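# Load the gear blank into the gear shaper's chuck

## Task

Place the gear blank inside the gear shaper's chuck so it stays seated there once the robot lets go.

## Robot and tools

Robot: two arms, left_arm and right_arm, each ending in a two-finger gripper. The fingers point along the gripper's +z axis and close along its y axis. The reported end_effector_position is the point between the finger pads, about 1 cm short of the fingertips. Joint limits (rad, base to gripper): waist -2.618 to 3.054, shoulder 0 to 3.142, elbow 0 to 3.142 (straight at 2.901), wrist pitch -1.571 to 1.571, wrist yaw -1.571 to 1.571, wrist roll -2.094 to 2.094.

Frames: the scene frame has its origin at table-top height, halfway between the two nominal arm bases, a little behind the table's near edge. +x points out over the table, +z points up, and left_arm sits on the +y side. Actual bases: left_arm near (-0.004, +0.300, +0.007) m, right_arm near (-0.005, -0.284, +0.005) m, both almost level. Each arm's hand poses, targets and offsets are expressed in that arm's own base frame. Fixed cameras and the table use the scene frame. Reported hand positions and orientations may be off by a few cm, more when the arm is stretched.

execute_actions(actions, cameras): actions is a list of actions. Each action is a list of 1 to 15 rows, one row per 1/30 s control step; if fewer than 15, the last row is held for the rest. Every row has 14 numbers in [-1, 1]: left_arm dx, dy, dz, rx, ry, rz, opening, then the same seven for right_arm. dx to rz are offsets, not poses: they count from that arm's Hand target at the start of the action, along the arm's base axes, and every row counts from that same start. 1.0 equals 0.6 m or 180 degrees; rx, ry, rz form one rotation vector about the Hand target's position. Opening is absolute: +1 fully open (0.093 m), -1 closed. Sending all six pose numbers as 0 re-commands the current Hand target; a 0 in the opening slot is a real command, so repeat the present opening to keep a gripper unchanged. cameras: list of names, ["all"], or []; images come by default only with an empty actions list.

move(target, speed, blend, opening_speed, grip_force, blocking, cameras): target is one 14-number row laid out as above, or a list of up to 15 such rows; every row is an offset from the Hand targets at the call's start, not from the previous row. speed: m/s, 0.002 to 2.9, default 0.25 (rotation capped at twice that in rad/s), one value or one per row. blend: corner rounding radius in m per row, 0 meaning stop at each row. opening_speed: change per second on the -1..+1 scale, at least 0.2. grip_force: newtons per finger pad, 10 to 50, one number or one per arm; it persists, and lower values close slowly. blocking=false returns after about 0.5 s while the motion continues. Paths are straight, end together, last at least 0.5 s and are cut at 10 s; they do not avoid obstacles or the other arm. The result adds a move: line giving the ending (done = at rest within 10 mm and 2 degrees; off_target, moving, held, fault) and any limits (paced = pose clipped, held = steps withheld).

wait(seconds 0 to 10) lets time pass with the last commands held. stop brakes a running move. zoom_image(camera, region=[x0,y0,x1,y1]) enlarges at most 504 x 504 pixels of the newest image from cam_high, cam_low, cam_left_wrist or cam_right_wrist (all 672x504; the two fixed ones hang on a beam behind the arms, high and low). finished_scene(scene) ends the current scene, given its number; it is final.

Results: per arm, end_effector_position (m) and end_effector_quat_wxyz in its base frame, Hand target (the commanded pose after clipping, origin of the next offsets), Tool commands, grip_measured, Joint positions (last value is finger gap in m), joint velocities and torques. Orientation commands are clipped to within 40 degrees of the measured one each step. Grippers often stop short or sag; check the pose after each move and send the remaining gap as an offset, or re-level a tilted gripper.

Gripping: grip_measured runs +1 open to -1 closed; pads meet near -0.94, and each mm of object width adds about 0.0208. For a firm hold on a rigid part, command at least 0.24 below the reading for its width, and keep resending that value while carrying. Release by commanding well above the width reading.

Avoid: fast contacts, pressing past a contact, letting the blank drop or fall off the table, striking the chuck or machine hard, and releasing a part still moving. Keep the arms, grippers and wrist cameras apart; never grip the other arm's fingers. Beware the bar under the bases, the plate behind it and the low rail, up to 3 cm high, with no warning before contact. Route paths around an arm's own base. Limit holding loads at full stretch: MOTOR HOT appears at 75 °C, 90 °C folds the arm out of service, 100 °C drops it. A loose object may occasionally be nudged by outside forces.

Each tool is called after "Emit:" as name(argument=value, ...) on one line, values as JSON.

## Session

Emit:
execute_actions(actions=[])

Scene clock: 0.00 s.
left_arm: end_effector_position=(+0.1357, -0.1450, +0.2470) grip_measured=+1.000 end_effector_quat_wxyz=(+0.451, +0.173, +0.863, -0.149) | right_arm: end_effector_position=(+0.3322, +0.0189, +0.1339) grip_measured=+1.000 end_effector_quat_wxyz=(+0.660, +0.188, +0.705, -0.178)
Joint positions: left_arm=[-1.396 0.625 0.902 -1.078 -0.699 -0.707 0.093] | right_arm=[0.504 1.58 0.254 1.2 1.025 0.105 0.093]
Joint velocities: within noise
Joint torques (N m): no reading
Heat: left arm: 36 °C; right arm: 36 °C.
Hand target: left_arm +0.1354, -0.1462, +0.2483; +0.450, +0.174, +0.863, -0.150 | right_arm +0.3346, +0.0203, +0.1397; +0.666, +0.193, +0.699, -0.172
Tool commands: left_gripper/opening=+1.0 right_gripper/opening=+1.0
camera_calibration:
cam_left_wrist: T_world_to_cam=[[-0.424755, -0.898294, 0.112482, -0.0996512], [-0.799041, 0.313584, -0.513029, 0.317691], [0.425578, -0.307789, -0.85097, 0.195006], [0, 0, 0, 1]] pos_world=[0.128531, -0.129118, 0.340138]
cam_right_wrist: T_world_to_cam=[[-0.506865, -0.861783, 0.0204348, 0.180937], [-0.430316, 0.232411, -0.872246, 0.291773], [0.746938, -0.450905, -0.48864, -0.090544], [0, 0, 0, 1]] pos_world=[0.284896, 0.0472899, 0.206557]

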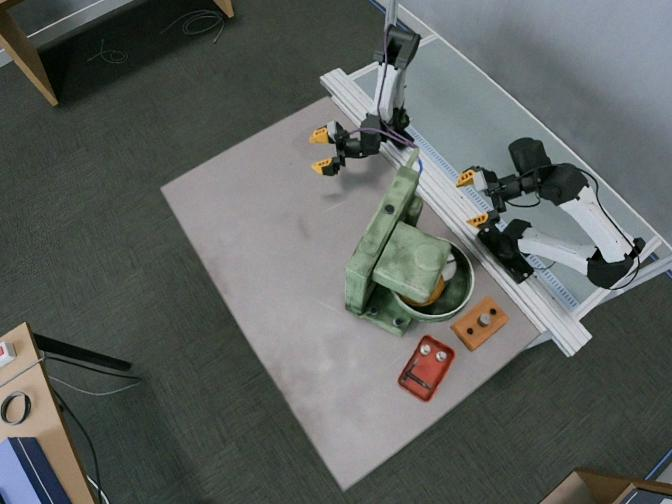

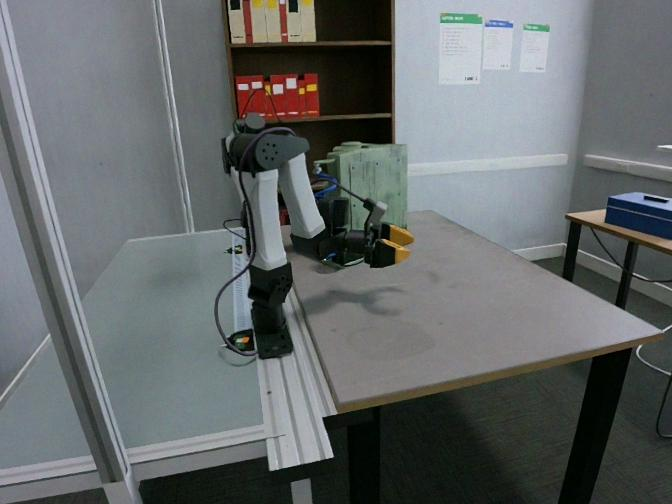

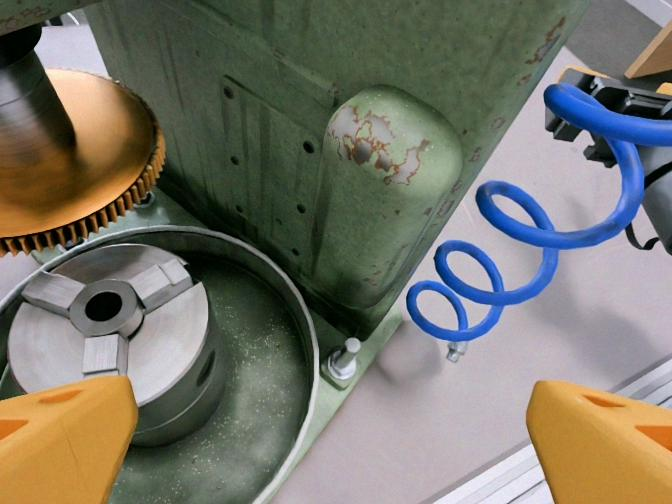

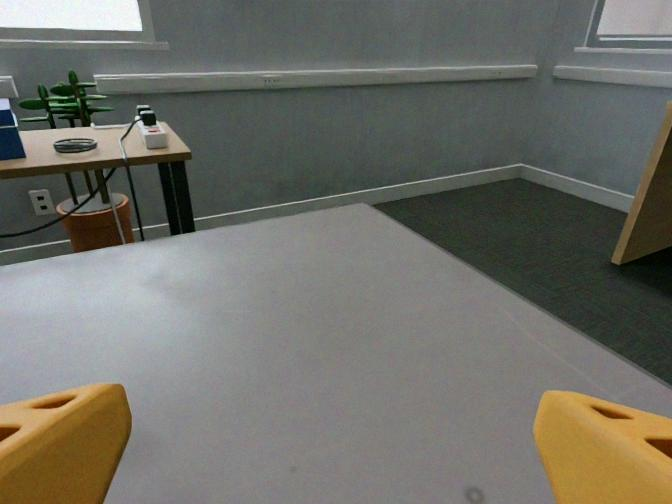

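Emit:
move(target=[[0.0577,0.385,0,-0.0035,-0.0154,0.35,0.2,-0.291,0.166,0.217,-0.0025,-0.012,0.24,-0.5],[0.0577,0.385,0,-0.0035,-0.0154,0.35,0.2,-0.391,0.416,0.217,-0.0035,-0.017,0.34,-0.5],[0.0577,0.385,0,-0.0035,-0.0154,0.35,0.2,-0.391,0.566,0.184,-0.004,-0.019,0.3885,-0.5]], speed=0.3, blend=0.03, cameras=["cam_left_wrist","cam_right_wrist"])

Scene clock: 53.27 s.
left_arm: end_effector_position=(+0.1701, +0.0851, +0.2502) grip_measured=+0.202 end_effector_quat_wxyz=(+0.481, -0.306, +0.814, +0.107) | right_arm: end_effector_position=(+0.0985, +0.3532, +0.2360) grip_measured=-0.498 end_effector_quat_wxyz=(+0.661, -0.255, +0.669, +0.225)
Joint positions: left_arm=[0.123 0.459 0.843 -0.972 -0.387 -0.388 0.055] | right_arm=[1.696 1.322 0.56 0.715 1.003 0.003 0.021]
Joint torques (N m): left_arm=[0.83 0.92 4.6 2.49 -0.07 0.17] | right_arm=[-1.14 -4.25 10.99 2.12 -0.11 -0.03]
Heat: left arm: 39 °C; right arm: 40 °C.
Hand target: left_arm +0.1701, +0.0848, +0.2483; +0.483, -0.302, +0.815, +0.107 | right_arm +0.1001, +0.3599, +0.2502; +0.665, -0.241, +0.664, +0.242
Off the commanded pose: left_arm 0.002 m, 1 deg | right_arm 0.016 m, 3 deg.
move: off_target (right_arm)
camera_calibration:
cam_left_wrist: T_world_to_cam=[[0.607387, -0.783173, 0.133123, -0.069183], [-0.614363, -0.569324, -0.546285, 0.326747], [0.503626, 0.25002, -0.826953, 0.187235], [0, 0, 0, 1]] pos_world=[0.148466, 0.08503, 0.342541]
cam_right_wrist: T_world_to_cam=[[0.632243, -0.772944, 0.0531627, 0.197129], [-0.320527, -0.323416, -0.890317, 0.39233], [0.705359, 0.545857, -0.452227, -0.0718872], [0, 0, 0, 1]] pos_world=[0.0518252, 0.318496, 0.306309]
Images, in order (width x height): cam_left_wrist 672x504, cam_right_wrist 672x504.

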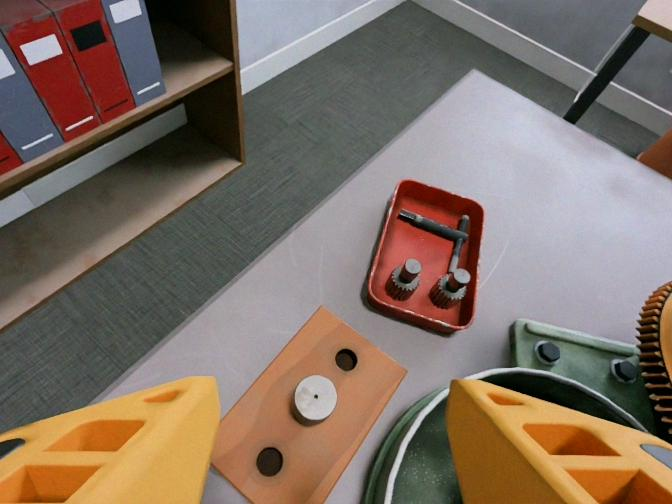

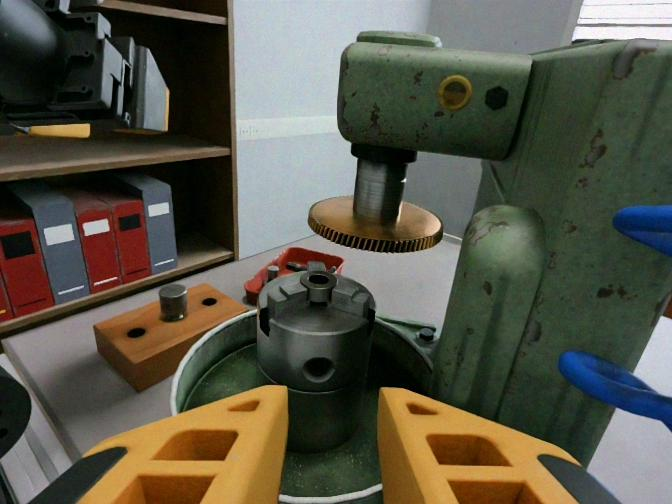

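Emit:
move(target=[0.0082,0.0037,-0.18,0.0322,0.0401,-0.0572,0.4,0,0,0,0,0,0,-0.5], cameras=["cam_left_wrist","cam_right_wrist"])

Scene clock: 83.87 s.
left_arm: end_effector_position=(+0.1743, +0.0872, +0.1421) grip_measured=+0.398 end_effector_quat_wxyz=(+0.452, -0.201, +0.861, +0.123) | right_arm: end_effector_position=(+0.0985, +0.3532, +0.2362) grip_measured=-0.498 end_effector_quat_wxyz=(+0.661, -0.255, +0.669, +0.226)
Joint positions: left_arm=[0.386 0.244 0.417 -0.773 -0.09 -0.026 0.064] | right_arm=[1.696 1.322 0.56 0.716 1.003 0.003 0.021]
Joint torques (N m): left_arm=[0.83 1.26 5.5 2.57 0.04 0.13] | right_arm=[-1.13 -4.22 11.03 2.13 -0.11 -0.03]
Heat: left arm: 38 °C; right arm: 47 °C.
Hand target: left_arm +0.1750, +0.0870, +0.1403; +0.453, -0.195, +0.861, +0.123 | right_arm +0.1001, +0.3599, +0.2502; +0.665, -0.241, +0.664, +0.242
Off the commanded pose: left_arm 0.002 m, 1 deg | right_arm 0.016 m, 3 deg.
move: off_target (right_arm)
camera_calibration:
cam_left_wrist: T_world_to_cam=[[0.464869, -0.885208, -0.0174184, -0.000616028], [-0.767215, -0.392929, -0.506939, 0.277192], [0.441903, 0.249024, -0.861806, 0.110912], [0, 0, 0, 1]] pos_world=[0.16394, 0.0807518, 0.236094]
cam_right_wrist: T_world_to_cam=[[0.632258, -0.773, 0.0521555, 0.197369], [-0.320708, -0.322407, -0.890618, 0.392258], [0.705263, 0.546374, -0.451752, -0.0720476], [0, 0, 0, 1]] pos_world=[0.0518248, 0.318398, 0.306511]
Images, in order (width x height): cam_left_wrist 672x504, cam_right_wrist 672x504.

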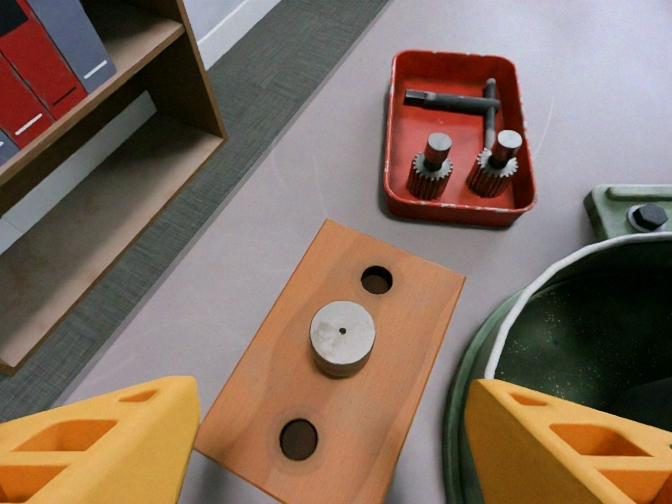

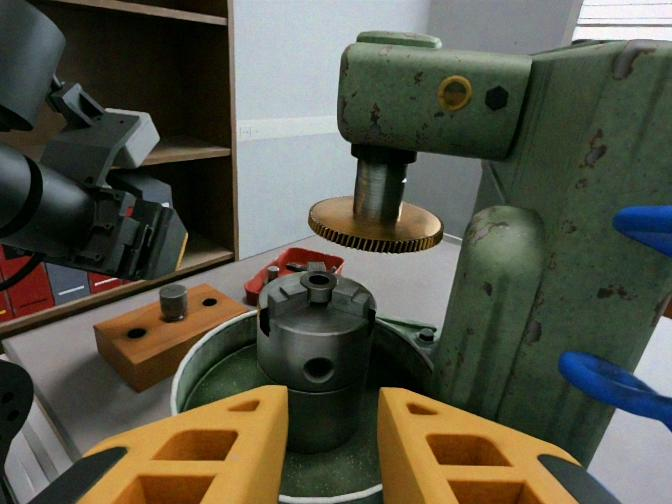

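Emit:
move(target=[[0.0667,0.0317,-0.13,0,0,0,0.3,0,0,0,0,0,0,-0.5],[0.0667,0.0317,-0.13,0,0,0,-0.6,0,0,0,0,0,0,-0.5]], speed=0.15, grip_force=40, cameras=["cam_left_wrist","cam_right_wrist"])

Emit:
zoom_image(camera="cam_right_wrist", region=[130, 250, 240, 350])

Scene clock: 98.90 s.
left_arm: end_effector_position=(+0.2164, +0.1070, +0.0696) grip_measured=-0.441 end_effector_quat_wxyz=(+0.460, -0.201, +0.856, +0.124) | right_arm: end_effector_position=(+0.0985, +0.3532, +0.2362) grip_measured=-0.498 end_effector_quat_wxyz=(+0.661, -0.255, +0.669, +0.226)
Joint positions: left_arm=[0.411 0.511 0.11 -0.179 -0.069 -0.012 0.024] | right_arm=[1.696 1.322 0.56 0.716 1.003 0.003 0.021]
Joint torques (N m): left_arm=[0.69 0.95 5.46 2.55 0.04 0.17] | right_arm=[-1.16 -4.21 11.02 2.12 -0.11 -0.04]
Heat: left arm: 39 °C; right arm: 49 °C.
Hand target: left_arm +0.2150, +0.1060, +0.0622; +0.453, -0.195, +0.861, +0.123 | right_arm +0.1001, +0.3599, +0.2502; +0.665, -0.241, +0.664, +0.242
Off the commanded pose: left_arm 0.008 m, 1 deg | right_arm 0.016 m, 3 deg.
grip_force (N): 40, 40
move: off_target (right_arm)
camera_calibration:
cam_left_wrist: T_world_to_cam=[[0.465081, -0.885133, -0.015432, -0.00417481], [-0.75841, -0.389383, -0.522681, 0.279291], [0.456633, 0.254793, -0.852389, 0.0204657], [0, 0, 0, 1]] pos_world=[0.204413, 0.0998413, 0.16336]
cam_right_wrist: T_world_to_cam=[[0.632258, -0.773, 0.0521555, 0.197369], [-0.320708, -0.322407, -0.890618, 0.392258], [0.705263, 0.546374, -0.451752, -0.0720476], [0, 0, 0, 1]] pos_world=[0.0518248, 0.318398, 0.306511]
Images, in order (width x height): cam_left_wrist 672x504, cam_right_wrist 672x504.

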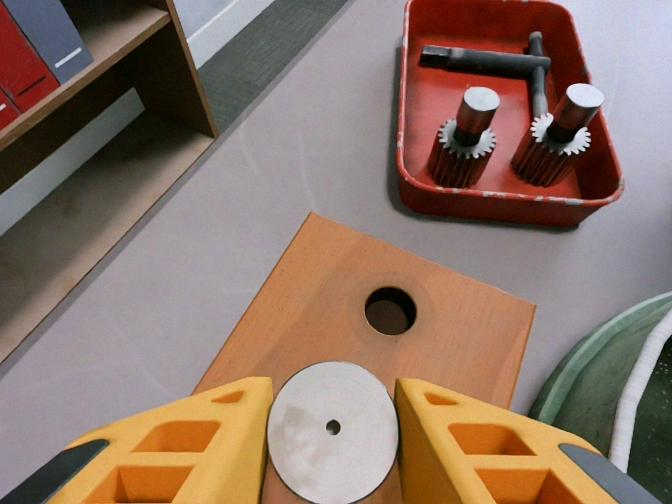

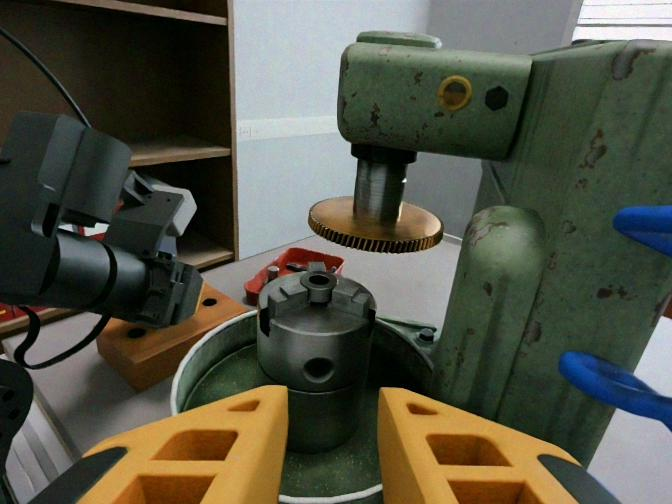

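Scaled by 4.582 from the camera's 672x504 image, which has a finer 960x720 frame.

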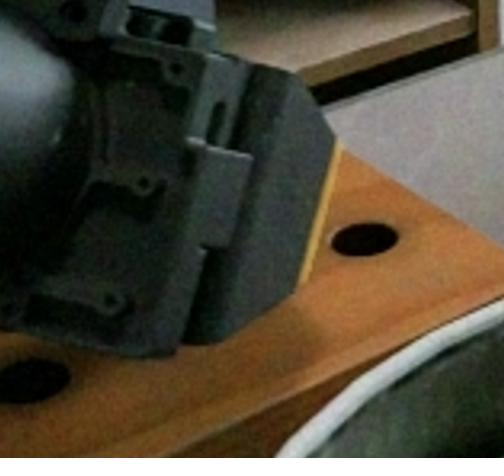

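Emit:
move(target=[[0,0,0.275,0,0,0,-0.6,0,0,0,0,0,0,-0.5],[0.0033,-0.295,0.288,0.0024,0.0105,-0.2387,-0.6,0,0,0,0,0,0,-0.5]], speed=0.2, blend=0.03, cameras=["cam_left_wrist","cam_right_wrist"])

Emit:
zoom_image(camera="cam_right_wrist", region=[250, 200, 390, 310])

Scene clock: 120.50 s.
left_arm: end_effector_position=(+0.2088, -0.0678, +0.2136) grip_measured=-0.450 end_effector_quat_wxyz=(+0.422, +0.147, +0.894, -0.038) | right_arm: end_effector_position=(+0.0985, +0.3532, +0.2362) grip_measured=-0.498 end_effector_quat_wxyz=(+0.661, -0.255, +0.669, +0.226)
Joint positions: left_arm=[-0.401 0.614 0.797 -0.883 -0.114 -0.023 0.024] | right_arm=[1.696 1.322 0.56 0.716 1.003 0.003 0.021]
Joint torques (N m): left_arm=[-0.42 0.79 9.33 2.79 -0.2 -0.09] | right_arm=[-1.13 -4.22 11.04 2.12 -0.11 -0.04]
Heat: left arm: 41 °C; right arm: 51 °C.
Hand target: left_arm +0.2170, -0.0709, +0.2351; +0.453, +0.137, +0.880, -0.045 | right_arm +0.1001, +0.3599, +0.2502; +0.665, -0.241, +0.664, +0.242
Off the commanded pose: left_arm 0.023 m, 4 deg | right_arm 0.016 m, 3 deg.
grip_force (N): 40, 40
move: off_target (left_arm, right_arm)
camera_calibration:
cam_left_wrist: T_world_to_cam=[[-0.285257, -0.957401, -0.0448491, 0.00502497], [-0.864537, 0.277225, -0.419192, 0.325968], [0.413768, -0.0808034, -0.906789, 0.188921], [0, 0, 0, 1]] pos_world=[0.205076, -0.0702901, 0.30818]
cam_right_wrist: T_world_to_cam=[[0.632258, -0.773, 0.0521555, 0.197369], [-0.320708, -0.322407, -0.890618, 0.392258], [0.705263, 0.546374, -0.451752, -0.0720476], [0, 0, 0, 1]] pos_world=[0.0518248, 0.318398, 0.306511]
Images, in order (width x height): cam_left_wrist 672x504, cam_right_wrist 672x504.

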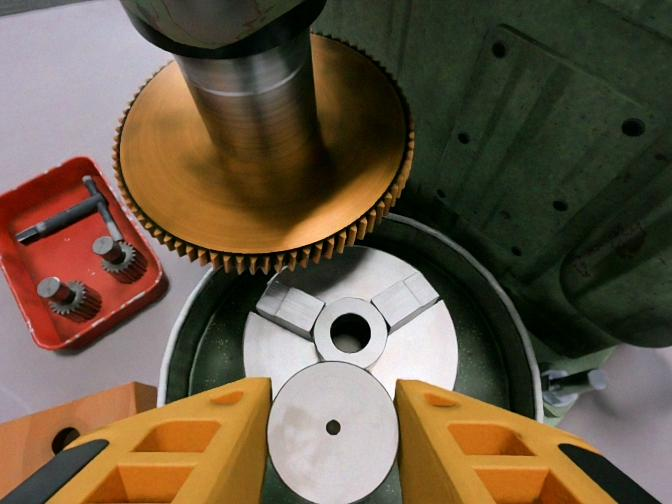

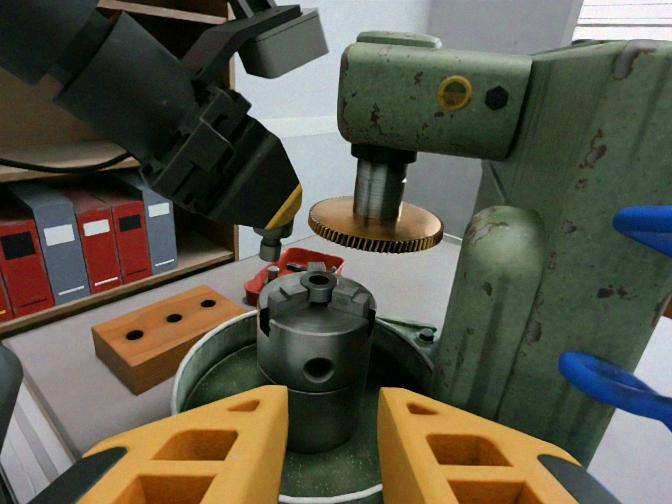

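Scaled by 3.600 from the camera's 672x504 image, which has a finer 960x720 frame.

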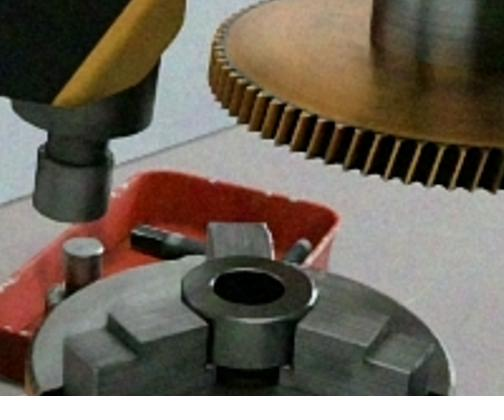

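Emit:
move(target=[0.0517,-0.0185,-0.0385,-0.0043,-0.0161,0,-0.6,0,0,0,0,0,0,-0.5], speed=0.08, cameras=["cam_left_wrist","cam_right_wrist"])

Emit:
zoom_image(camera="cam_right_wrist", region=[250, 200, 390, 310])

Scene clock: 138.40 s.
left_arm: end_effector_position=(+0.2417, -0.0816, +0.2081) grip_measured=-0.450 end_effector_quat_wxyz=(+0.463, +0.140, +0.874, -0.048) | right_arm: end_effector_position=(+0.0985, +0.3532, +0.2362) grip_measured=-0.498 end_effector_quat_wxyz=(+0.661, -0.255, +0.669, +0.226)
Joint positions: left_arm=[-0.401 0.671 0.704 -0.639 -0.115 -0.023 0.024] | right_arm=[1.696 1.322 0.56 0.716 1.003 0.003 0.021]
Joint torques (N m): left_arm=[0.54 0.31 6 2.94 -0.11 0.02] | right_arm=[-1.16 -4.19 11.02 2.13 -0.09 -0.04]
Heat: left arm: 42 °C; right arm: 53 °C.
Hand target: left_arm +0.2480, -0.0821, +0.2121; +0.476, +0.135, +0.868, -0.048 | right_arm +0.1001, +0.3599, +0.2502; +0.665, -0.241, +0.664, +0.242
Off the commanded pose: left_arm 0.007 m, 2 deg | right_arm 0.016 m, 3 deg.
grip_force (N): 40, 40
move: off_target (right_arm)
camera_calibration:
cam_left_wrist: T_world_to_cam=[[-0.281166, -0.959034, -0.0346402, -0.00233704], [-0.82481, 0.259951, -0.502109, 0.362247], [0.490544, -0.112604, -0.86411, 0.139233], [0, 0, 0, 1]] pos_world=[0.229828, -0.0807293, 0.302119]
cam_right_wrist: T_world_to_cam=[[0.632258, -0.773, 0.0521555, 0.197369], [-0.320708, -0.322407, -0.890618, 0.392258], [0.705263, 0.546374, -0.451752, -0.0720476], [0, 0, 0, 1]] pos_world=[0.0518248, 0.318398, 0.306511]
Images, in order (width x height): cam_left_wrist 672x504, cam_right_wrist 672x504.

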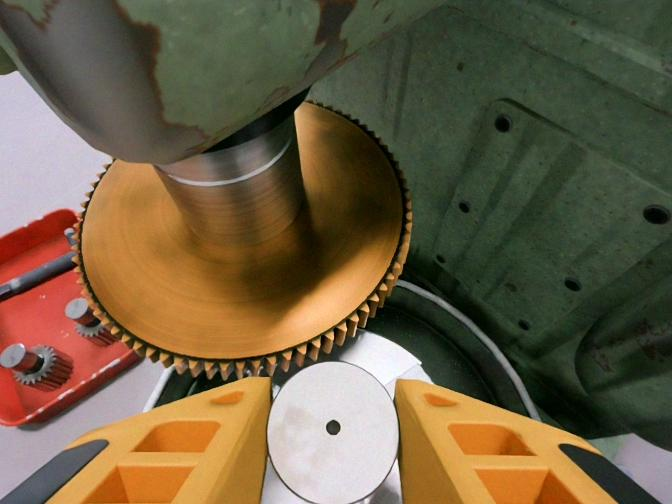

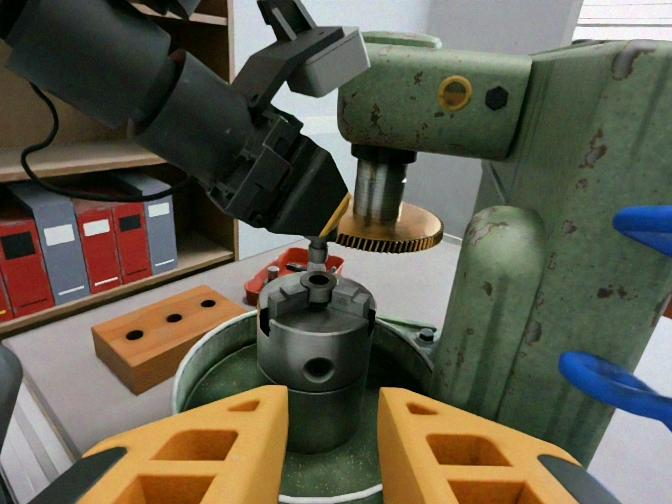

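Scaled by 3.600 from the camera's 672x504 image, which has a finer 960x720 frame.

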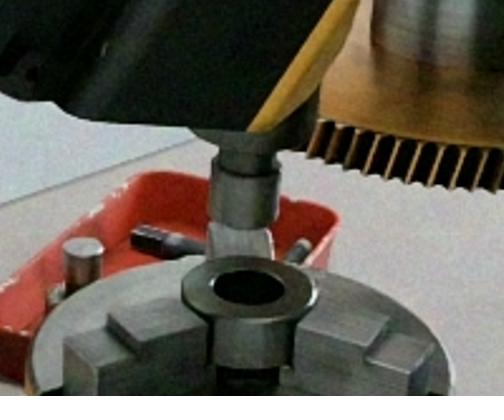

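Emit:
move(target=[-0.0075,0.001,-0.0483,0.0043,0.0161,0,-0.6,0,0,0,0,0,0,-0.5], speed=0.05, grip_force=18, cameras=["cam_left_wrist","cam_right_wrist"])

Emit:
zoom_image(camera="cam_right_wrist", region=[270, 220, 370, 300])

Scene clock: 148.00 s.
left_arm: end_effector_position=(+0.2433, -0.0823, +0.1885) grip_measured=-0.435 end_effector_quat_wxyz=(+0.456, +0.141, +0.877, -0.046) | right_arm: end_effector_position=(+0.0985, +0.3532, +0.2362) grip_measured=-0.498 end_effector_quat_wxyz=(+0.661, -0.255, +0.669, +0.226)
Joint positions: left_arm=[-0.401 0.671 0.637 -0.589 -0.115 -0.023 0.024] | right_arm=[1.696 1.322 0.56 0.716 1.003 0.003 0.021]
Joint torques (N m): left_arm=[0.2 -0.29 5.3 2.54 -0.12 -0.04] | right_arm=[-1.16 -4.19 11.02 2.12 -0.1 -0.04]
Heat: left arm: 42 °C; right arm: 53 °C.
Hand target: left_arm +0.2435, -0.0815, +0.1829; +0.453, +0.137, +0.880, -0.045 | right_arm +0.1001, +0.3599, +0.2502; +0.665, -0.241, +0.664, +0.242
Off the commanded pose: left_arm 0.005 m, 1 deg | right_arm 0.016 m, 3 deg.
grip_force (N): 18, 18
move: off_target (right_arm)
camera_calibration:
cam_left_wrist: T_world_to_cam=[[-0.281747, -0.958792, -0.0365673, -0.00261836], [-0.832281, 0.263179, -0.487899, 0.353316], [0.477417, -0.10703, -0.872134, 0.126657], [0, 0, 0, 1]] pos_world=[0.232852, -0.0819398, 0.282748]
cam_right_wrist: T_world_to_cam=[[0.632258, -0.773, 0.0521555, 0.197369], [-0.320708, -0.322407, -0.890618, 0.392258], [0.705263, 0.546374, -0.451752, -0.0720476], [0, 0, 0, 1]] pos_world=[0.0518248, 0.318398, 0.306511]
Images, in order (width x height): cam_left_wrist 672x504, cam_right_wrist 672x504.

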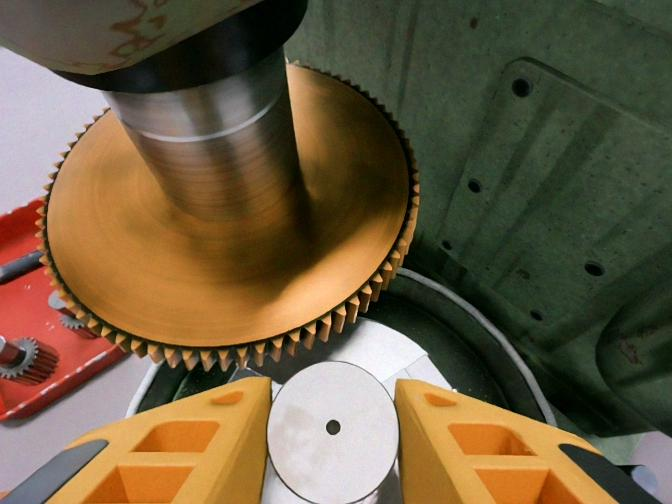

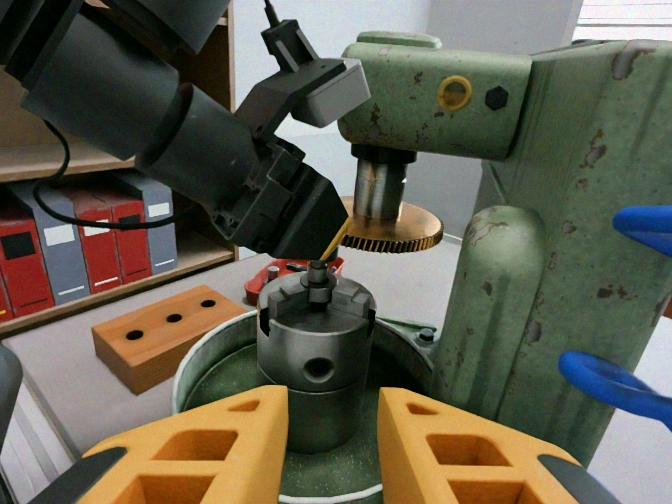

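Scaled by 5.040 from the camera's 672x504 image, which has a finer 960x720 frame.

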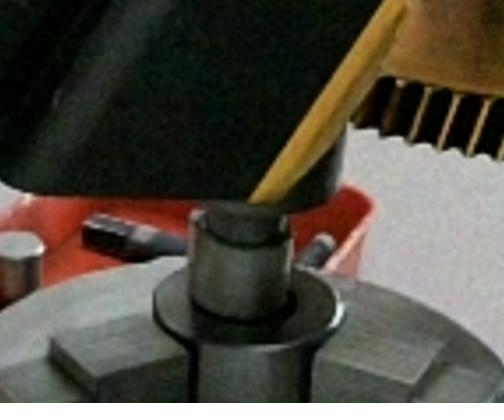

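Emit:
move(target=[[0.0015,-0.0015,-0.0167,0,0,0,-0.6,0,0,0,0,0,0,-0.5],[0.008,-0.007,-0.0167,0,0,0,-0.6,0,0,0,0,0,0,-0.5],[-0.005,-0.008,-0.0167,0,0,0,-0.6,0,0,0,0,0,0,-0.5],[-0.005,0.005,-0.0167,0,0,0,-0.6,0,0,0,0,0,0,-0.5],[0.01,0.005,-0.02,0,0,0,-0.6,0,0,0,0,0,0,-0.5],[0.01,-0.011,-0.02,0,0,0,-0.6,0,0,0,0,0,0,-0.5],[-0.008,-0.011,-0.02,0,0,0,-0.6,0,0,0,0,0,0,-0.5],[-0.008,0.004,-0.02,0,0,0,-0.6,0,0,0,0,0,0,-0.5],[0.003,-0.002,-0.02,0,0,0,-0.6,0,0,0,0,0,0,-0.5]], speed=0.02, blend=0.001, cameras=["cam_left_wrist","cam_right_wrist"])

Emit:
zoom_image(camera="cam_right_wrist", region=[270, 220, 370, 300])

Scene clock: 164.40 s.
left_arm: end_effector_position=(+0.2482, -0.0838, +0.1858) grip_measured=-0.434 end_effector_quat_wxyz=(+0.477, +0.128, +0.868, -0.052) | right_arm: end_effector_position=(+0.0985, +0.3532, +0.2362) grip_measured=-0.498 end_effector_quat_wxyz=(+0.661, -0.255, +0.669, +0.226)
Joint positions: left_arm=[-0.408 0.654 0.585 -0.508 -0.129 -0.046 0.024] | right_arm=[1.696 1.322 0.56 0.716 1.003 0.003 0.021]
Joint torques (N m): left_arm=[0.57 1.26 5.74 2.2 -0.02 0.15] | right_arm=[-1.16 -4.23 11.02 2.12 -0.1 -0.03]
Heat: left arm: 42 °C; right arm: 54 °C.
Hand target: left_arm +0.2452, -0.0827, +0.1709; +0.453, +0.137, +0.880, -0.045 | right_arm +0.1001, +0.3599, +0.2502; +0.665, -0.241, +0.664, +0.242
Off the commanded pose: left_arm 0.015 m, 3 deg | right_arm 0.016 m, 3 deg.
grip_force (N): 18, 18
move: off_target (left_arm, right_arm)
camera_calibration:
cam_left_wrist: T_world_to_cam=[[-0.263739, -0.964392, -0.0197258, -0.0108714], [-0.815714, 0.233901, -0.529057, 0.357455], [0.514832, -0.123443, -0.848357, 0.106737], [0, 0, 0, 1]] pos_world=[0.233762, -0.0809175, 0.279451]
cam_right_wrist: T_world_to_cam=[[0.632258, -0.773, 0.0521555, 0.197369], [-0.320708, -0.322407, -0.890618, 0.392258], [0.705263, 0.546374, -0.451752, -0.0720476], [0, 0, 0, 1]] pos_world=[0.0518248, 0.318398, 0.306511]
Images, in order (width x height): cam_left_wrist 672x504, cam_right_wrist 672x504.

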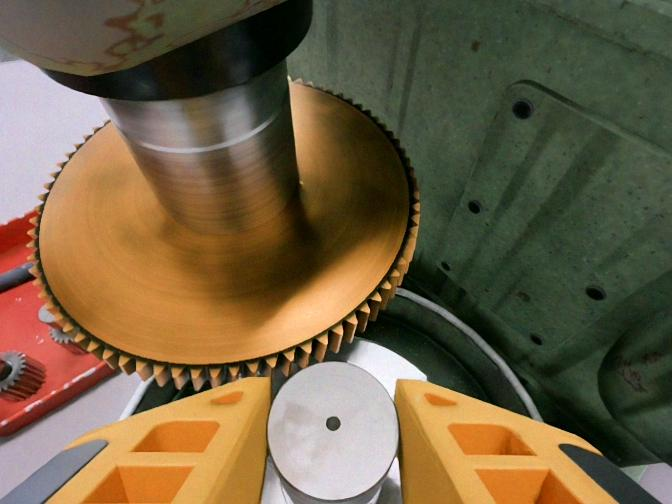

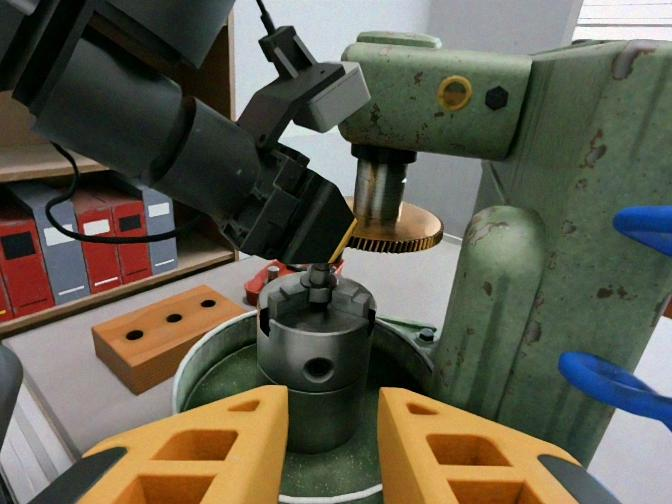

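Scaled by 5.040 from the camera's 672x504 image, which has a finer 960x720 frame.

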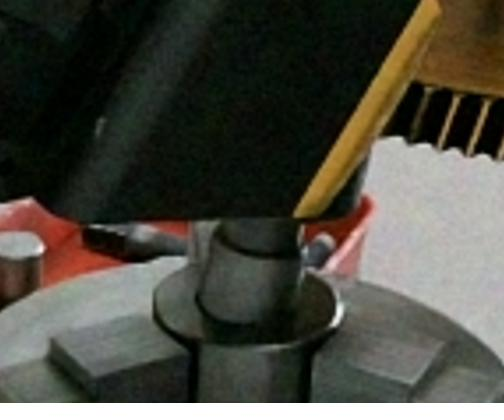

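Emit:
move(target=[[-0.0078,0,0.022,0,0,0,-0.6,0,0,0,0,0,0,-0.5],[-0.0125,0,0.012,0,0,0,-0.6,0,0,0,0,0,0,-0.5],[-0.005,0,0,0,0,0,-0.6,0,0,0,0,0,0,-0.5],[0.003,0,-0.002,0,0,0,-0.6,0,0,0,0,0,0,-0.5],[-0.0087,0,-0.002,0,0,0,-0.6,0,0,0,0,0,0,-0.5],[-0.001,-0.0067,-0.002,0,0,0,-0.6,0,0,0,0,0,0,-0.5],[-0.01,-0.0067,-0.002,0,0,0,-0.6,0,0,0,0,0,0,-0.5],[-0.01,0.006,-0.002,0,0,0,-0.6,0,0,0,0,0,0,-0.5],[0,0.006,-0.002,0,0,0,-0.6,0,0,0,0,0,0,-0.5],[-0.005,0,-0.002,0,0,0,-0.6,0,0,0,0,0,0,-0.5]], speed=0.02, blend=0.001, cameras=["cam_left_wrist","cam_right_wrist"])

Emit:
zoom_image(camera="cam_right_wrist", region=[270, 220, 370, 300])

Scene clock: 180.47 s.
left_arm: end_effector_position=(+0.2473, -0.0844, +0.1864) grip_measured=-0.434 end_effector_quat_wxyz=(+0.478, +0.131, +0.867, -0.055) | right_arm: end_effector_position=(+0.0985, +0.3532, +0.2362) grip_measured=-0.498 end_effector_quat_wxyz=(+0.661, -0.255, +0.669, +0.226)
Joint positions: left_arm=[-0.405 0.646 0.582 -0.507 -0.118 -0.039 0.024] | right_arm=[1.696 1.322 0.56 0.716 1.003 0.003 0.021]
Joint torques (N m): left_arm=[-0.55 0.79 5.39 2.08 -0.2 0.04] | right_arm=[-1.16 -4.22 11.03 2.12 -0.1 -0.03]
Heat: left arm: 42 °C; right arm: 55 °C.
Hand target: left_arm +0.2423, -0.0827, +0.1699; +0.453, +0.137, +0.880, -0.045 | right_arm +0.1001, +0.3599, +0.2502; +0.665, -0.241, +0.664, +0.242
Off the commanded pose: left_arm 0.017 m, 4 deg | right_arm 0.016 m, 3 deg.
grip_force (N): 18, 18
move: off_target (left_arm, right_arm)
camera_calibration:
cam_left_wrist: T_world_to_cam=[[-0.272532, -0.961973, -0.0182566, -0.00955013], [-0.811287, 0.23996, -0.533135, 0.357306], [0.517243, -0.130485, -0.845833, 0.105958], [0, 0, 0, 1]] pos_world=[0.232469, -0.0811001, 0.279941]
cam_right_wrist: T_world_to_cam=[[0.632258, -0.773, 0.0521555, 0.197369], [-0.320708, -0.322407, -0.890618, 0.392258], [0.705263, 0.546374, -0.451752, -0.0720476], [0, 0, 0, 1]] pos_world=[0.0518248, 0.318398, 0.306511]
Images, in order (width x height): cam_left_wrist 672x504, cam_right_wrist 672x504.

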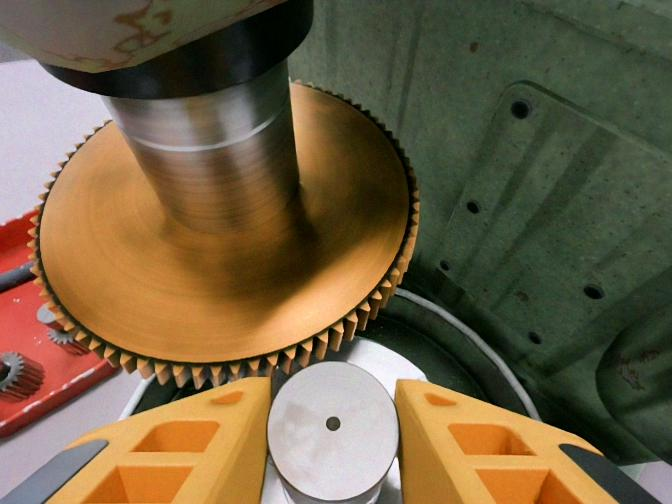

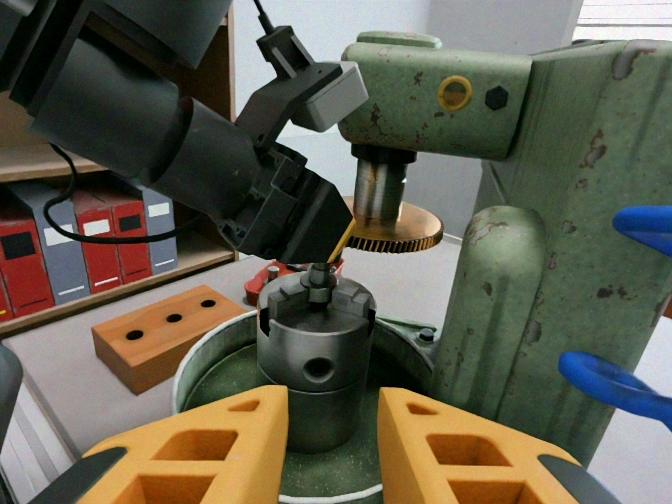

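Scaled by 5.040 from the camera's 672x504 image, which has a finer 960x720 frame.

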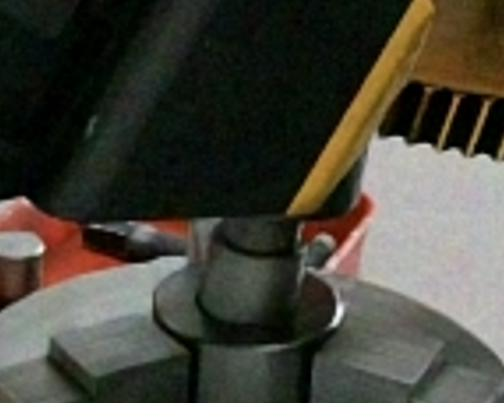

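Emit:
move(target=[[-0.0067,0,0.042,0.0043,0.0161,0,-0.6,0,0,0,0,0,0,-0.5],[-0.0105,0,0.022,0.0043,0.0161,0,-0.6,0,0,0,0,0,0,-0.5],[-0.0105,0,0.01,0.0043,0.0161,0,-0.6,0,0,0,0,0,0,-0.5],[-0.002,0,0.0035,0.0043,0.0161,0,-0.6,0,0,0,0,0,0,-0.5],[0.006,0,0.0035,0.0043,0.0161,0,-0.6,0,0,0,0,0,0,-0.5],[-0.007,-0.0067,0.0035,0.0043,0.0161,0,-0.6,0,0,0,0,0,0,-0.5],[0.003,-0.0067,0.0035,0.0043,0.0161,0,-0.6,0,0,0,0,0,0,-0.5],[-0.007,0.005,0.0035,0.0043,0.0161,0,-0.6,0,0,0,0,0,0,-0.5],[0.003,0.005,0.0035,0.0043,0.0161,0,-0.6,0,0,0,0,0,0,-0.5],[-0.004,0,0.0035,0.0043,0.0161,0,-0.6,0,0,0,0,0,0,-0.5]], speed=0.02, blend=0.001, cameras=["cam_left_wrist","cam_right_wrist"])

Emit:
zoom_image(camera="cam_right_wrist", region=[270, 220, 370, 300])

Scene clock: 200.93 s.
left_arm: end_effector_position=(+0.2440, -0.0836, +0.1860) grip_measured=-0.434 end_effector_quat_wxyz=(+0.449, +0.136, +0.882, -0.049) | right_arm: end_effector_position=(+0.0985, +0.3532, +0.2362) grip_measured=-0.498 end_effector_quat_wxyz=(+0.661, -0.255, +0.669, +0.226)
Joint positions: left_arm=[-0.406 0.687 0.641 -0.592 -0.117 -0.042 0.024] | right_arm=[1.696 1.322 0.56 0.716 1.003 0.003 0.021]
Joint torques (N m): left_arm=[-0.57 0.27 4.98 2.2 -0.15 -0.01] | right_arm=[-1.14 -4.22 11 2.12 -0.1 -0.03]
Heat: left arm: 42 °C; right arm: 56 °C.
Hand target: left_arm +0.2399, -0.0827, +0.1720; +0.430, +0.139, +0.891, -0.043 | right_arm +0.1001, +0.3599, +0.2502; +0.665, -0.241, +0.664, +0.242
Off the commanded pose: left_arm 0.015 m, 3 deg | right_arm 0.016 m, 3 deg.
grip_force (N): 18, 18
move: off_target (left_arm, right_arm)
camera_calibration:
cam_left_wrist: T_world_to_cam=[[-0.274446, -0.961298, -0.0241919, -0.0081181], [-0.842795, 0.252575, -0.475293, 0.352278], [0.463008, -0.110053, -0.879495, 0.128508], [0, 0, 0, 1]] pos_world=[0.23517, -0.0826377, 0.280261]
cam_right_wrist: T_world_to_cam=[[0.632258, -0.773, 0.0521555, 0.197369], [-0.320708, -0.322407, -0.890618, 0.392258], [0.705263, 0.546374, -0.451752, -0.0720476], [0, 0, 0, 1]] pos_world=[0.0518248, 0.318398, 0.306511]
Images, in order (width x height): cam_left_wrist 672x504, cam_right_wrist 672x504.

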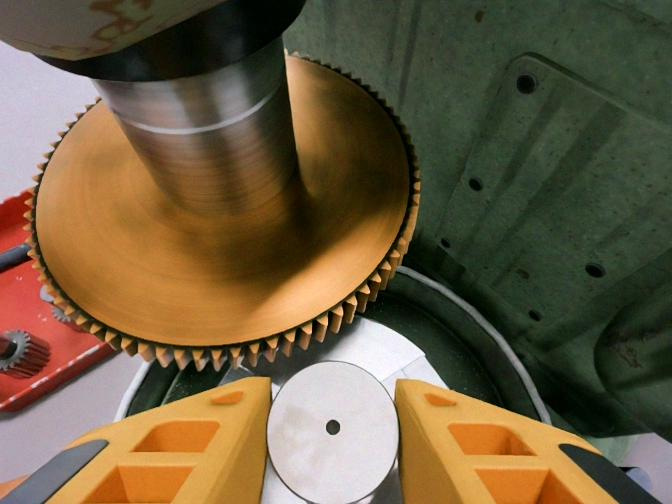

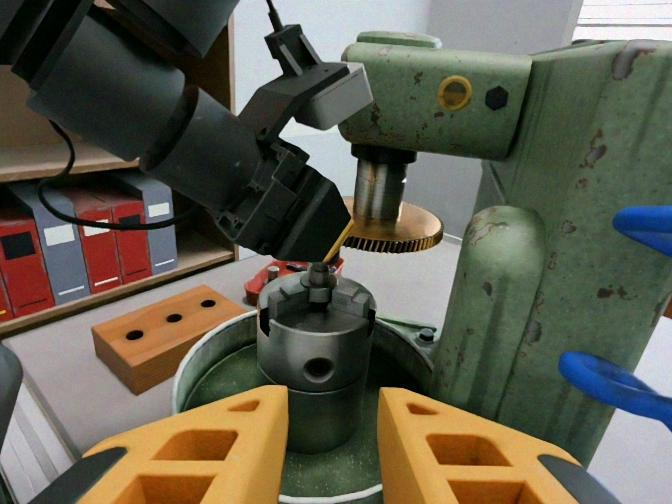

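Scaled by 5.040 from the camera's 672x504 image, which has a finer 960x720 frame.

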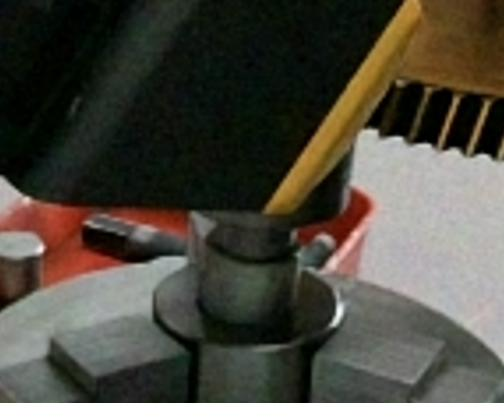

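Emit:
move(target=[[-0.013,0,-0.002,-0.0014,-0.0054,0,-0.6,0,0,0,0,0,0,-0.5],[0.016,0,-0.002,-0.0014,-0.0054,0,-0.6,0,0,0,0,0,0,-0.5],[0.016,0.009,-0.002,-0.0014,-0.0054,0,-0.6,0,0,0,0,0,0,-0.5],[-0.013,0.009,-0.002,-0.0014,-0.0054,0,-0.6,0,0,0,0,0,0,-0.5],[-0.013,-0.01,-0.004,-0.0014,-0.0054,0,-0.6,0,0,0,0,0,0,-0.5],[0.016,-0.01,-0.004,-0.0014,-0.0054,0,-0.6,0,0,0,0,0,0,-0.5],[0.004,0.005,-0.004,-0.0014,-0.0054,0,-0.6,0,0,0,0,0,0,-0.5],[0,0,-0.004,-0.0014,-0.0054,0,-0.6,0,0,0,0,0,0,-0.5]], speed=0.02, blend=0.001, cameras=["cam_left_wrist","cam_right_wrist"])

Emit:
zoom_image(camera="cam_right_wrist", region=[270, 220, 370, 300])

Scene clock: 214.07 s.
left_arm: end_effector_position=(+0.2460, -0.0834, +0.1854) grip_measured=-0.433 end_effector_quat_wxyz=(+0.462, +0.128, +0.876, -0.051) | right_arm: end_effector_position=(+0.0985, +0.3532, +0.2362) grip_measured=-0.498 end_effector_quat_wxyz=(+0.661, -0.255, +0.669, +0.226)
Joint positions: left_arm=[-0.408 0.671 0.614 -0.552 -0.126 -0.052 0.024] | right_arm=[1.696 1.322 0.56 0.716 1.003 0.003 0.021]
Joint torques (N m): left_arm=[-0.59 0.27 5.11 2.06 -0.07 0.09] | right_arm=[-1.14 -4.22 11.03 2.12 -0.1 -0.03]
Heat: left arm: 42 °C; right arm: 56 °C.
Hand target: left_arm +0.2399, -0.0828, +0.1695; +0.438, +0.139, +0.887, -0.044 | right_arm +0.1001, +0.3599, +0.2502; +0.665, -0.241, +0.664, +0.242
Off the commanded pose: left_arm 0.017 m, 3 deg | right_arm 0.016 m, 3 deg.
grip_force (N): 18, 18
move: off_target (left_arm, right_arm)
camera_calibration:
cam_left_wrist: T_world_to_cam=[[-0.263615, -0.964476, -0.0171337, -0.0116817], [-0.832837, 0.236525, -0.500437, 0.354516], [0.486712, -0.117653, -0.865603, 0.11806], [0, 0, 0, 1]] pos_world=[0.234713, -0.0812285, 0.279406]
cam_right_wrist: T_world_to_cam=[[0.632258, -0.773, 0.0521555, 0.197369], [-0.320708, -0.322407, -0.890618, 0.392258], [0.705263, 0.546374, -0.451752, -0.0720476], [0, 0, 0, 1]] pos_world=[0.0518248, 0.318398, 0.306511]
Images, in order (width x height): cam_left_wrist 672x504, cam_right_wrist 672x504.

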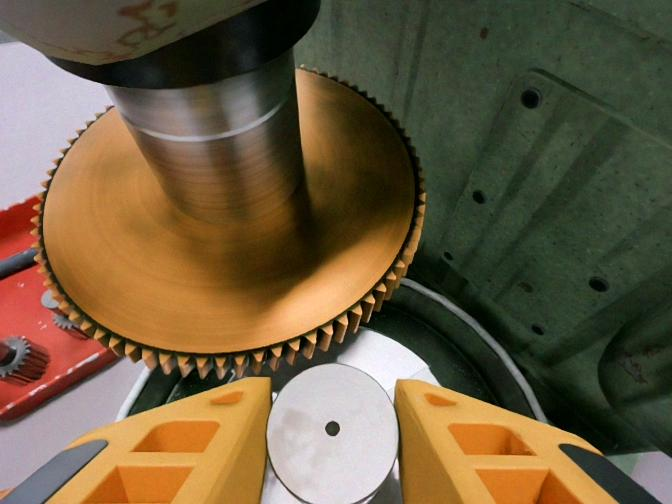

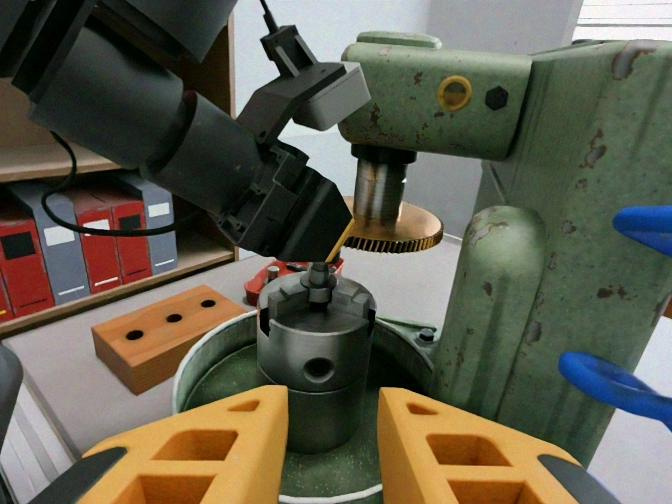

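Scaled by 5.040 from the camera's 672x504 image, which has a finer 960x720 frame.

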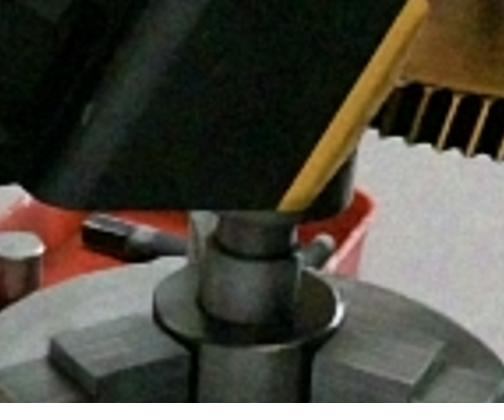

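Emit:
move(target=[[-0.003,0,0.022,0.0014,0.0054,0,-0.6,0,0,0,0,0,0,-0.5],[-0.018,0,0.015,0.0014,0.0054,0,-0.6,0,0,0,0,0,0,-0.5],[-0.018,0,-0.003,0.0014,0.0054,0,-0.6,0,0,0,0,0,0,-0.5],[-0.008,0.006,-0.003,0.0014,0.0054,0,-0.6,0,0,0,0,0,0,-0.5],[-0.018,0.006,-0.003,0.0014,0.0054,0,-0.6,0,0,0,0,0,0,-0.5],[-0.018,-0.009,-0.003,0.0014,0.0054,0,-0.6,0,0,0,0,0,0,-0.5],[-0.006,-0.009,-0.003,0.0014,0.0054,0,-0.6,0,0,0,0,0,0,-0.5],[-0.02,0.0,-0.003,0.0014,0.0054,0,-0.6,0,0,0,0,0,0,-0.5],[-0.008,0.0,-0.003,0.0014,0.0054,0,-0.6,0,0,0,0,0,0,-0.5]], speed=0.02, blend=0.001, cameras=["cam_left_wrist","cam_right_wrist"])

Emit:
zoom_image(camera="cam_right_wrist", region=[270, 220, 370, 300])

Scene clock: 230.57 s.
left_arm: end_effector_position=(+0.2412, -0.0823, +0.1860) grip_measured=-0.433 end_effector_quat_wxyz=(+0.461, +0.128, +0.877, -0.043) | right_arm: end_effector_position=(+0.0985, +0.3532, +0.2362) grip_measured=-0.498 end_effector_quat_wxyz=(+0.661, -0.255, +0.669, +0.226)
Joint positions: left_arm=[-0.437 0.654 0.616 -0.579 -0.163 -0.062 0.024] | right_arm=[1.696 1.322 0.56 0.716 1.003 0.003 0.021]
Joint torques (N m): left_arm=[0.7 1.18 5.35 1.99 0.18 0.08] | right_arm=[-1.16 -4.22 11.02 2.13 -0.1 -0.04]
Heat: left arm: 42 °C; right arm: 57 °C.
Hand target: left_arm +0.2351, -0.0827, +0.1678; +0.430, +0.139, +0.891, -0.043 | right_arm +0.1001, +0.3599, +0.2502; +0.665, -0.241, +0.664, +0.242
Off the commanded pose: left_arm 0.019 m, 4 deg | right_arm 0.016 m, 3 deg.
grip_force (N): 18, 18
move: off_target (left_arm, right_arm)
camera_calibration:
cam_left_wrist: T_world_to_cam=[[-0.255307, -0.966355, -0.0312326, -0.0114039], [-0.834375, 0.23653, -0.497867, 0.350447], [0.488504, -0.101049, -0.866691, 0.122194], [0, 0, 0, 1]] pos_world=[0.2298, -0.0815636, 0.280024]
cam_right_wrist: T_world_to_cam=[[0.632258, -0.773, 0.0521555, 0.197369], [-0.320708, -0.322407, -0.890618, 0.392258], [0.705263, 0.546374, -0.451752, -0.0720476], [0, 0, 0, 1]] pos_world=[0.0518248, 0.318398, 0.306511]
Images, in order (width x height): cam_left_wrist 672x504, cam_right_wrist 672x504.

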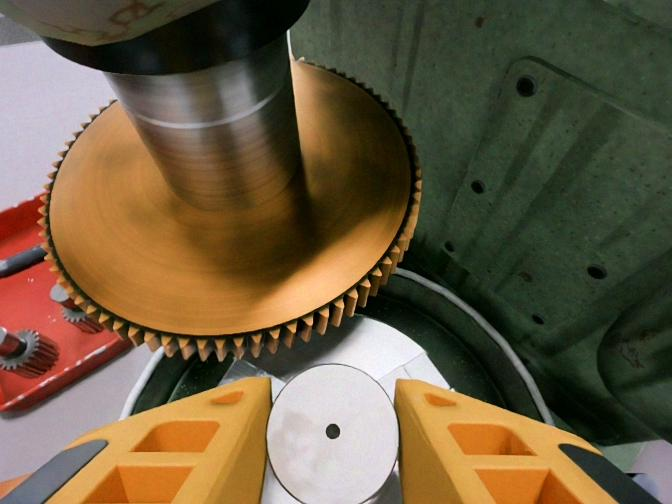

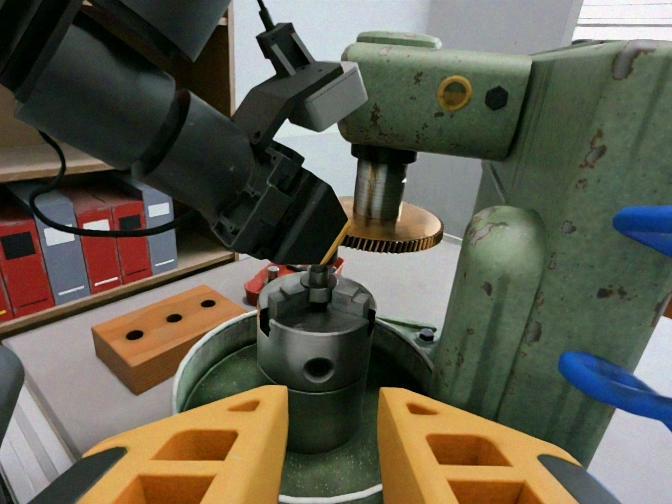

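Scaled by 5.040 from the camera's 672x504 image, which has a finer 960x720 frame.

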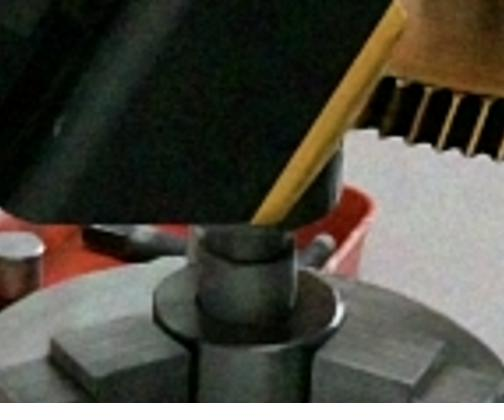

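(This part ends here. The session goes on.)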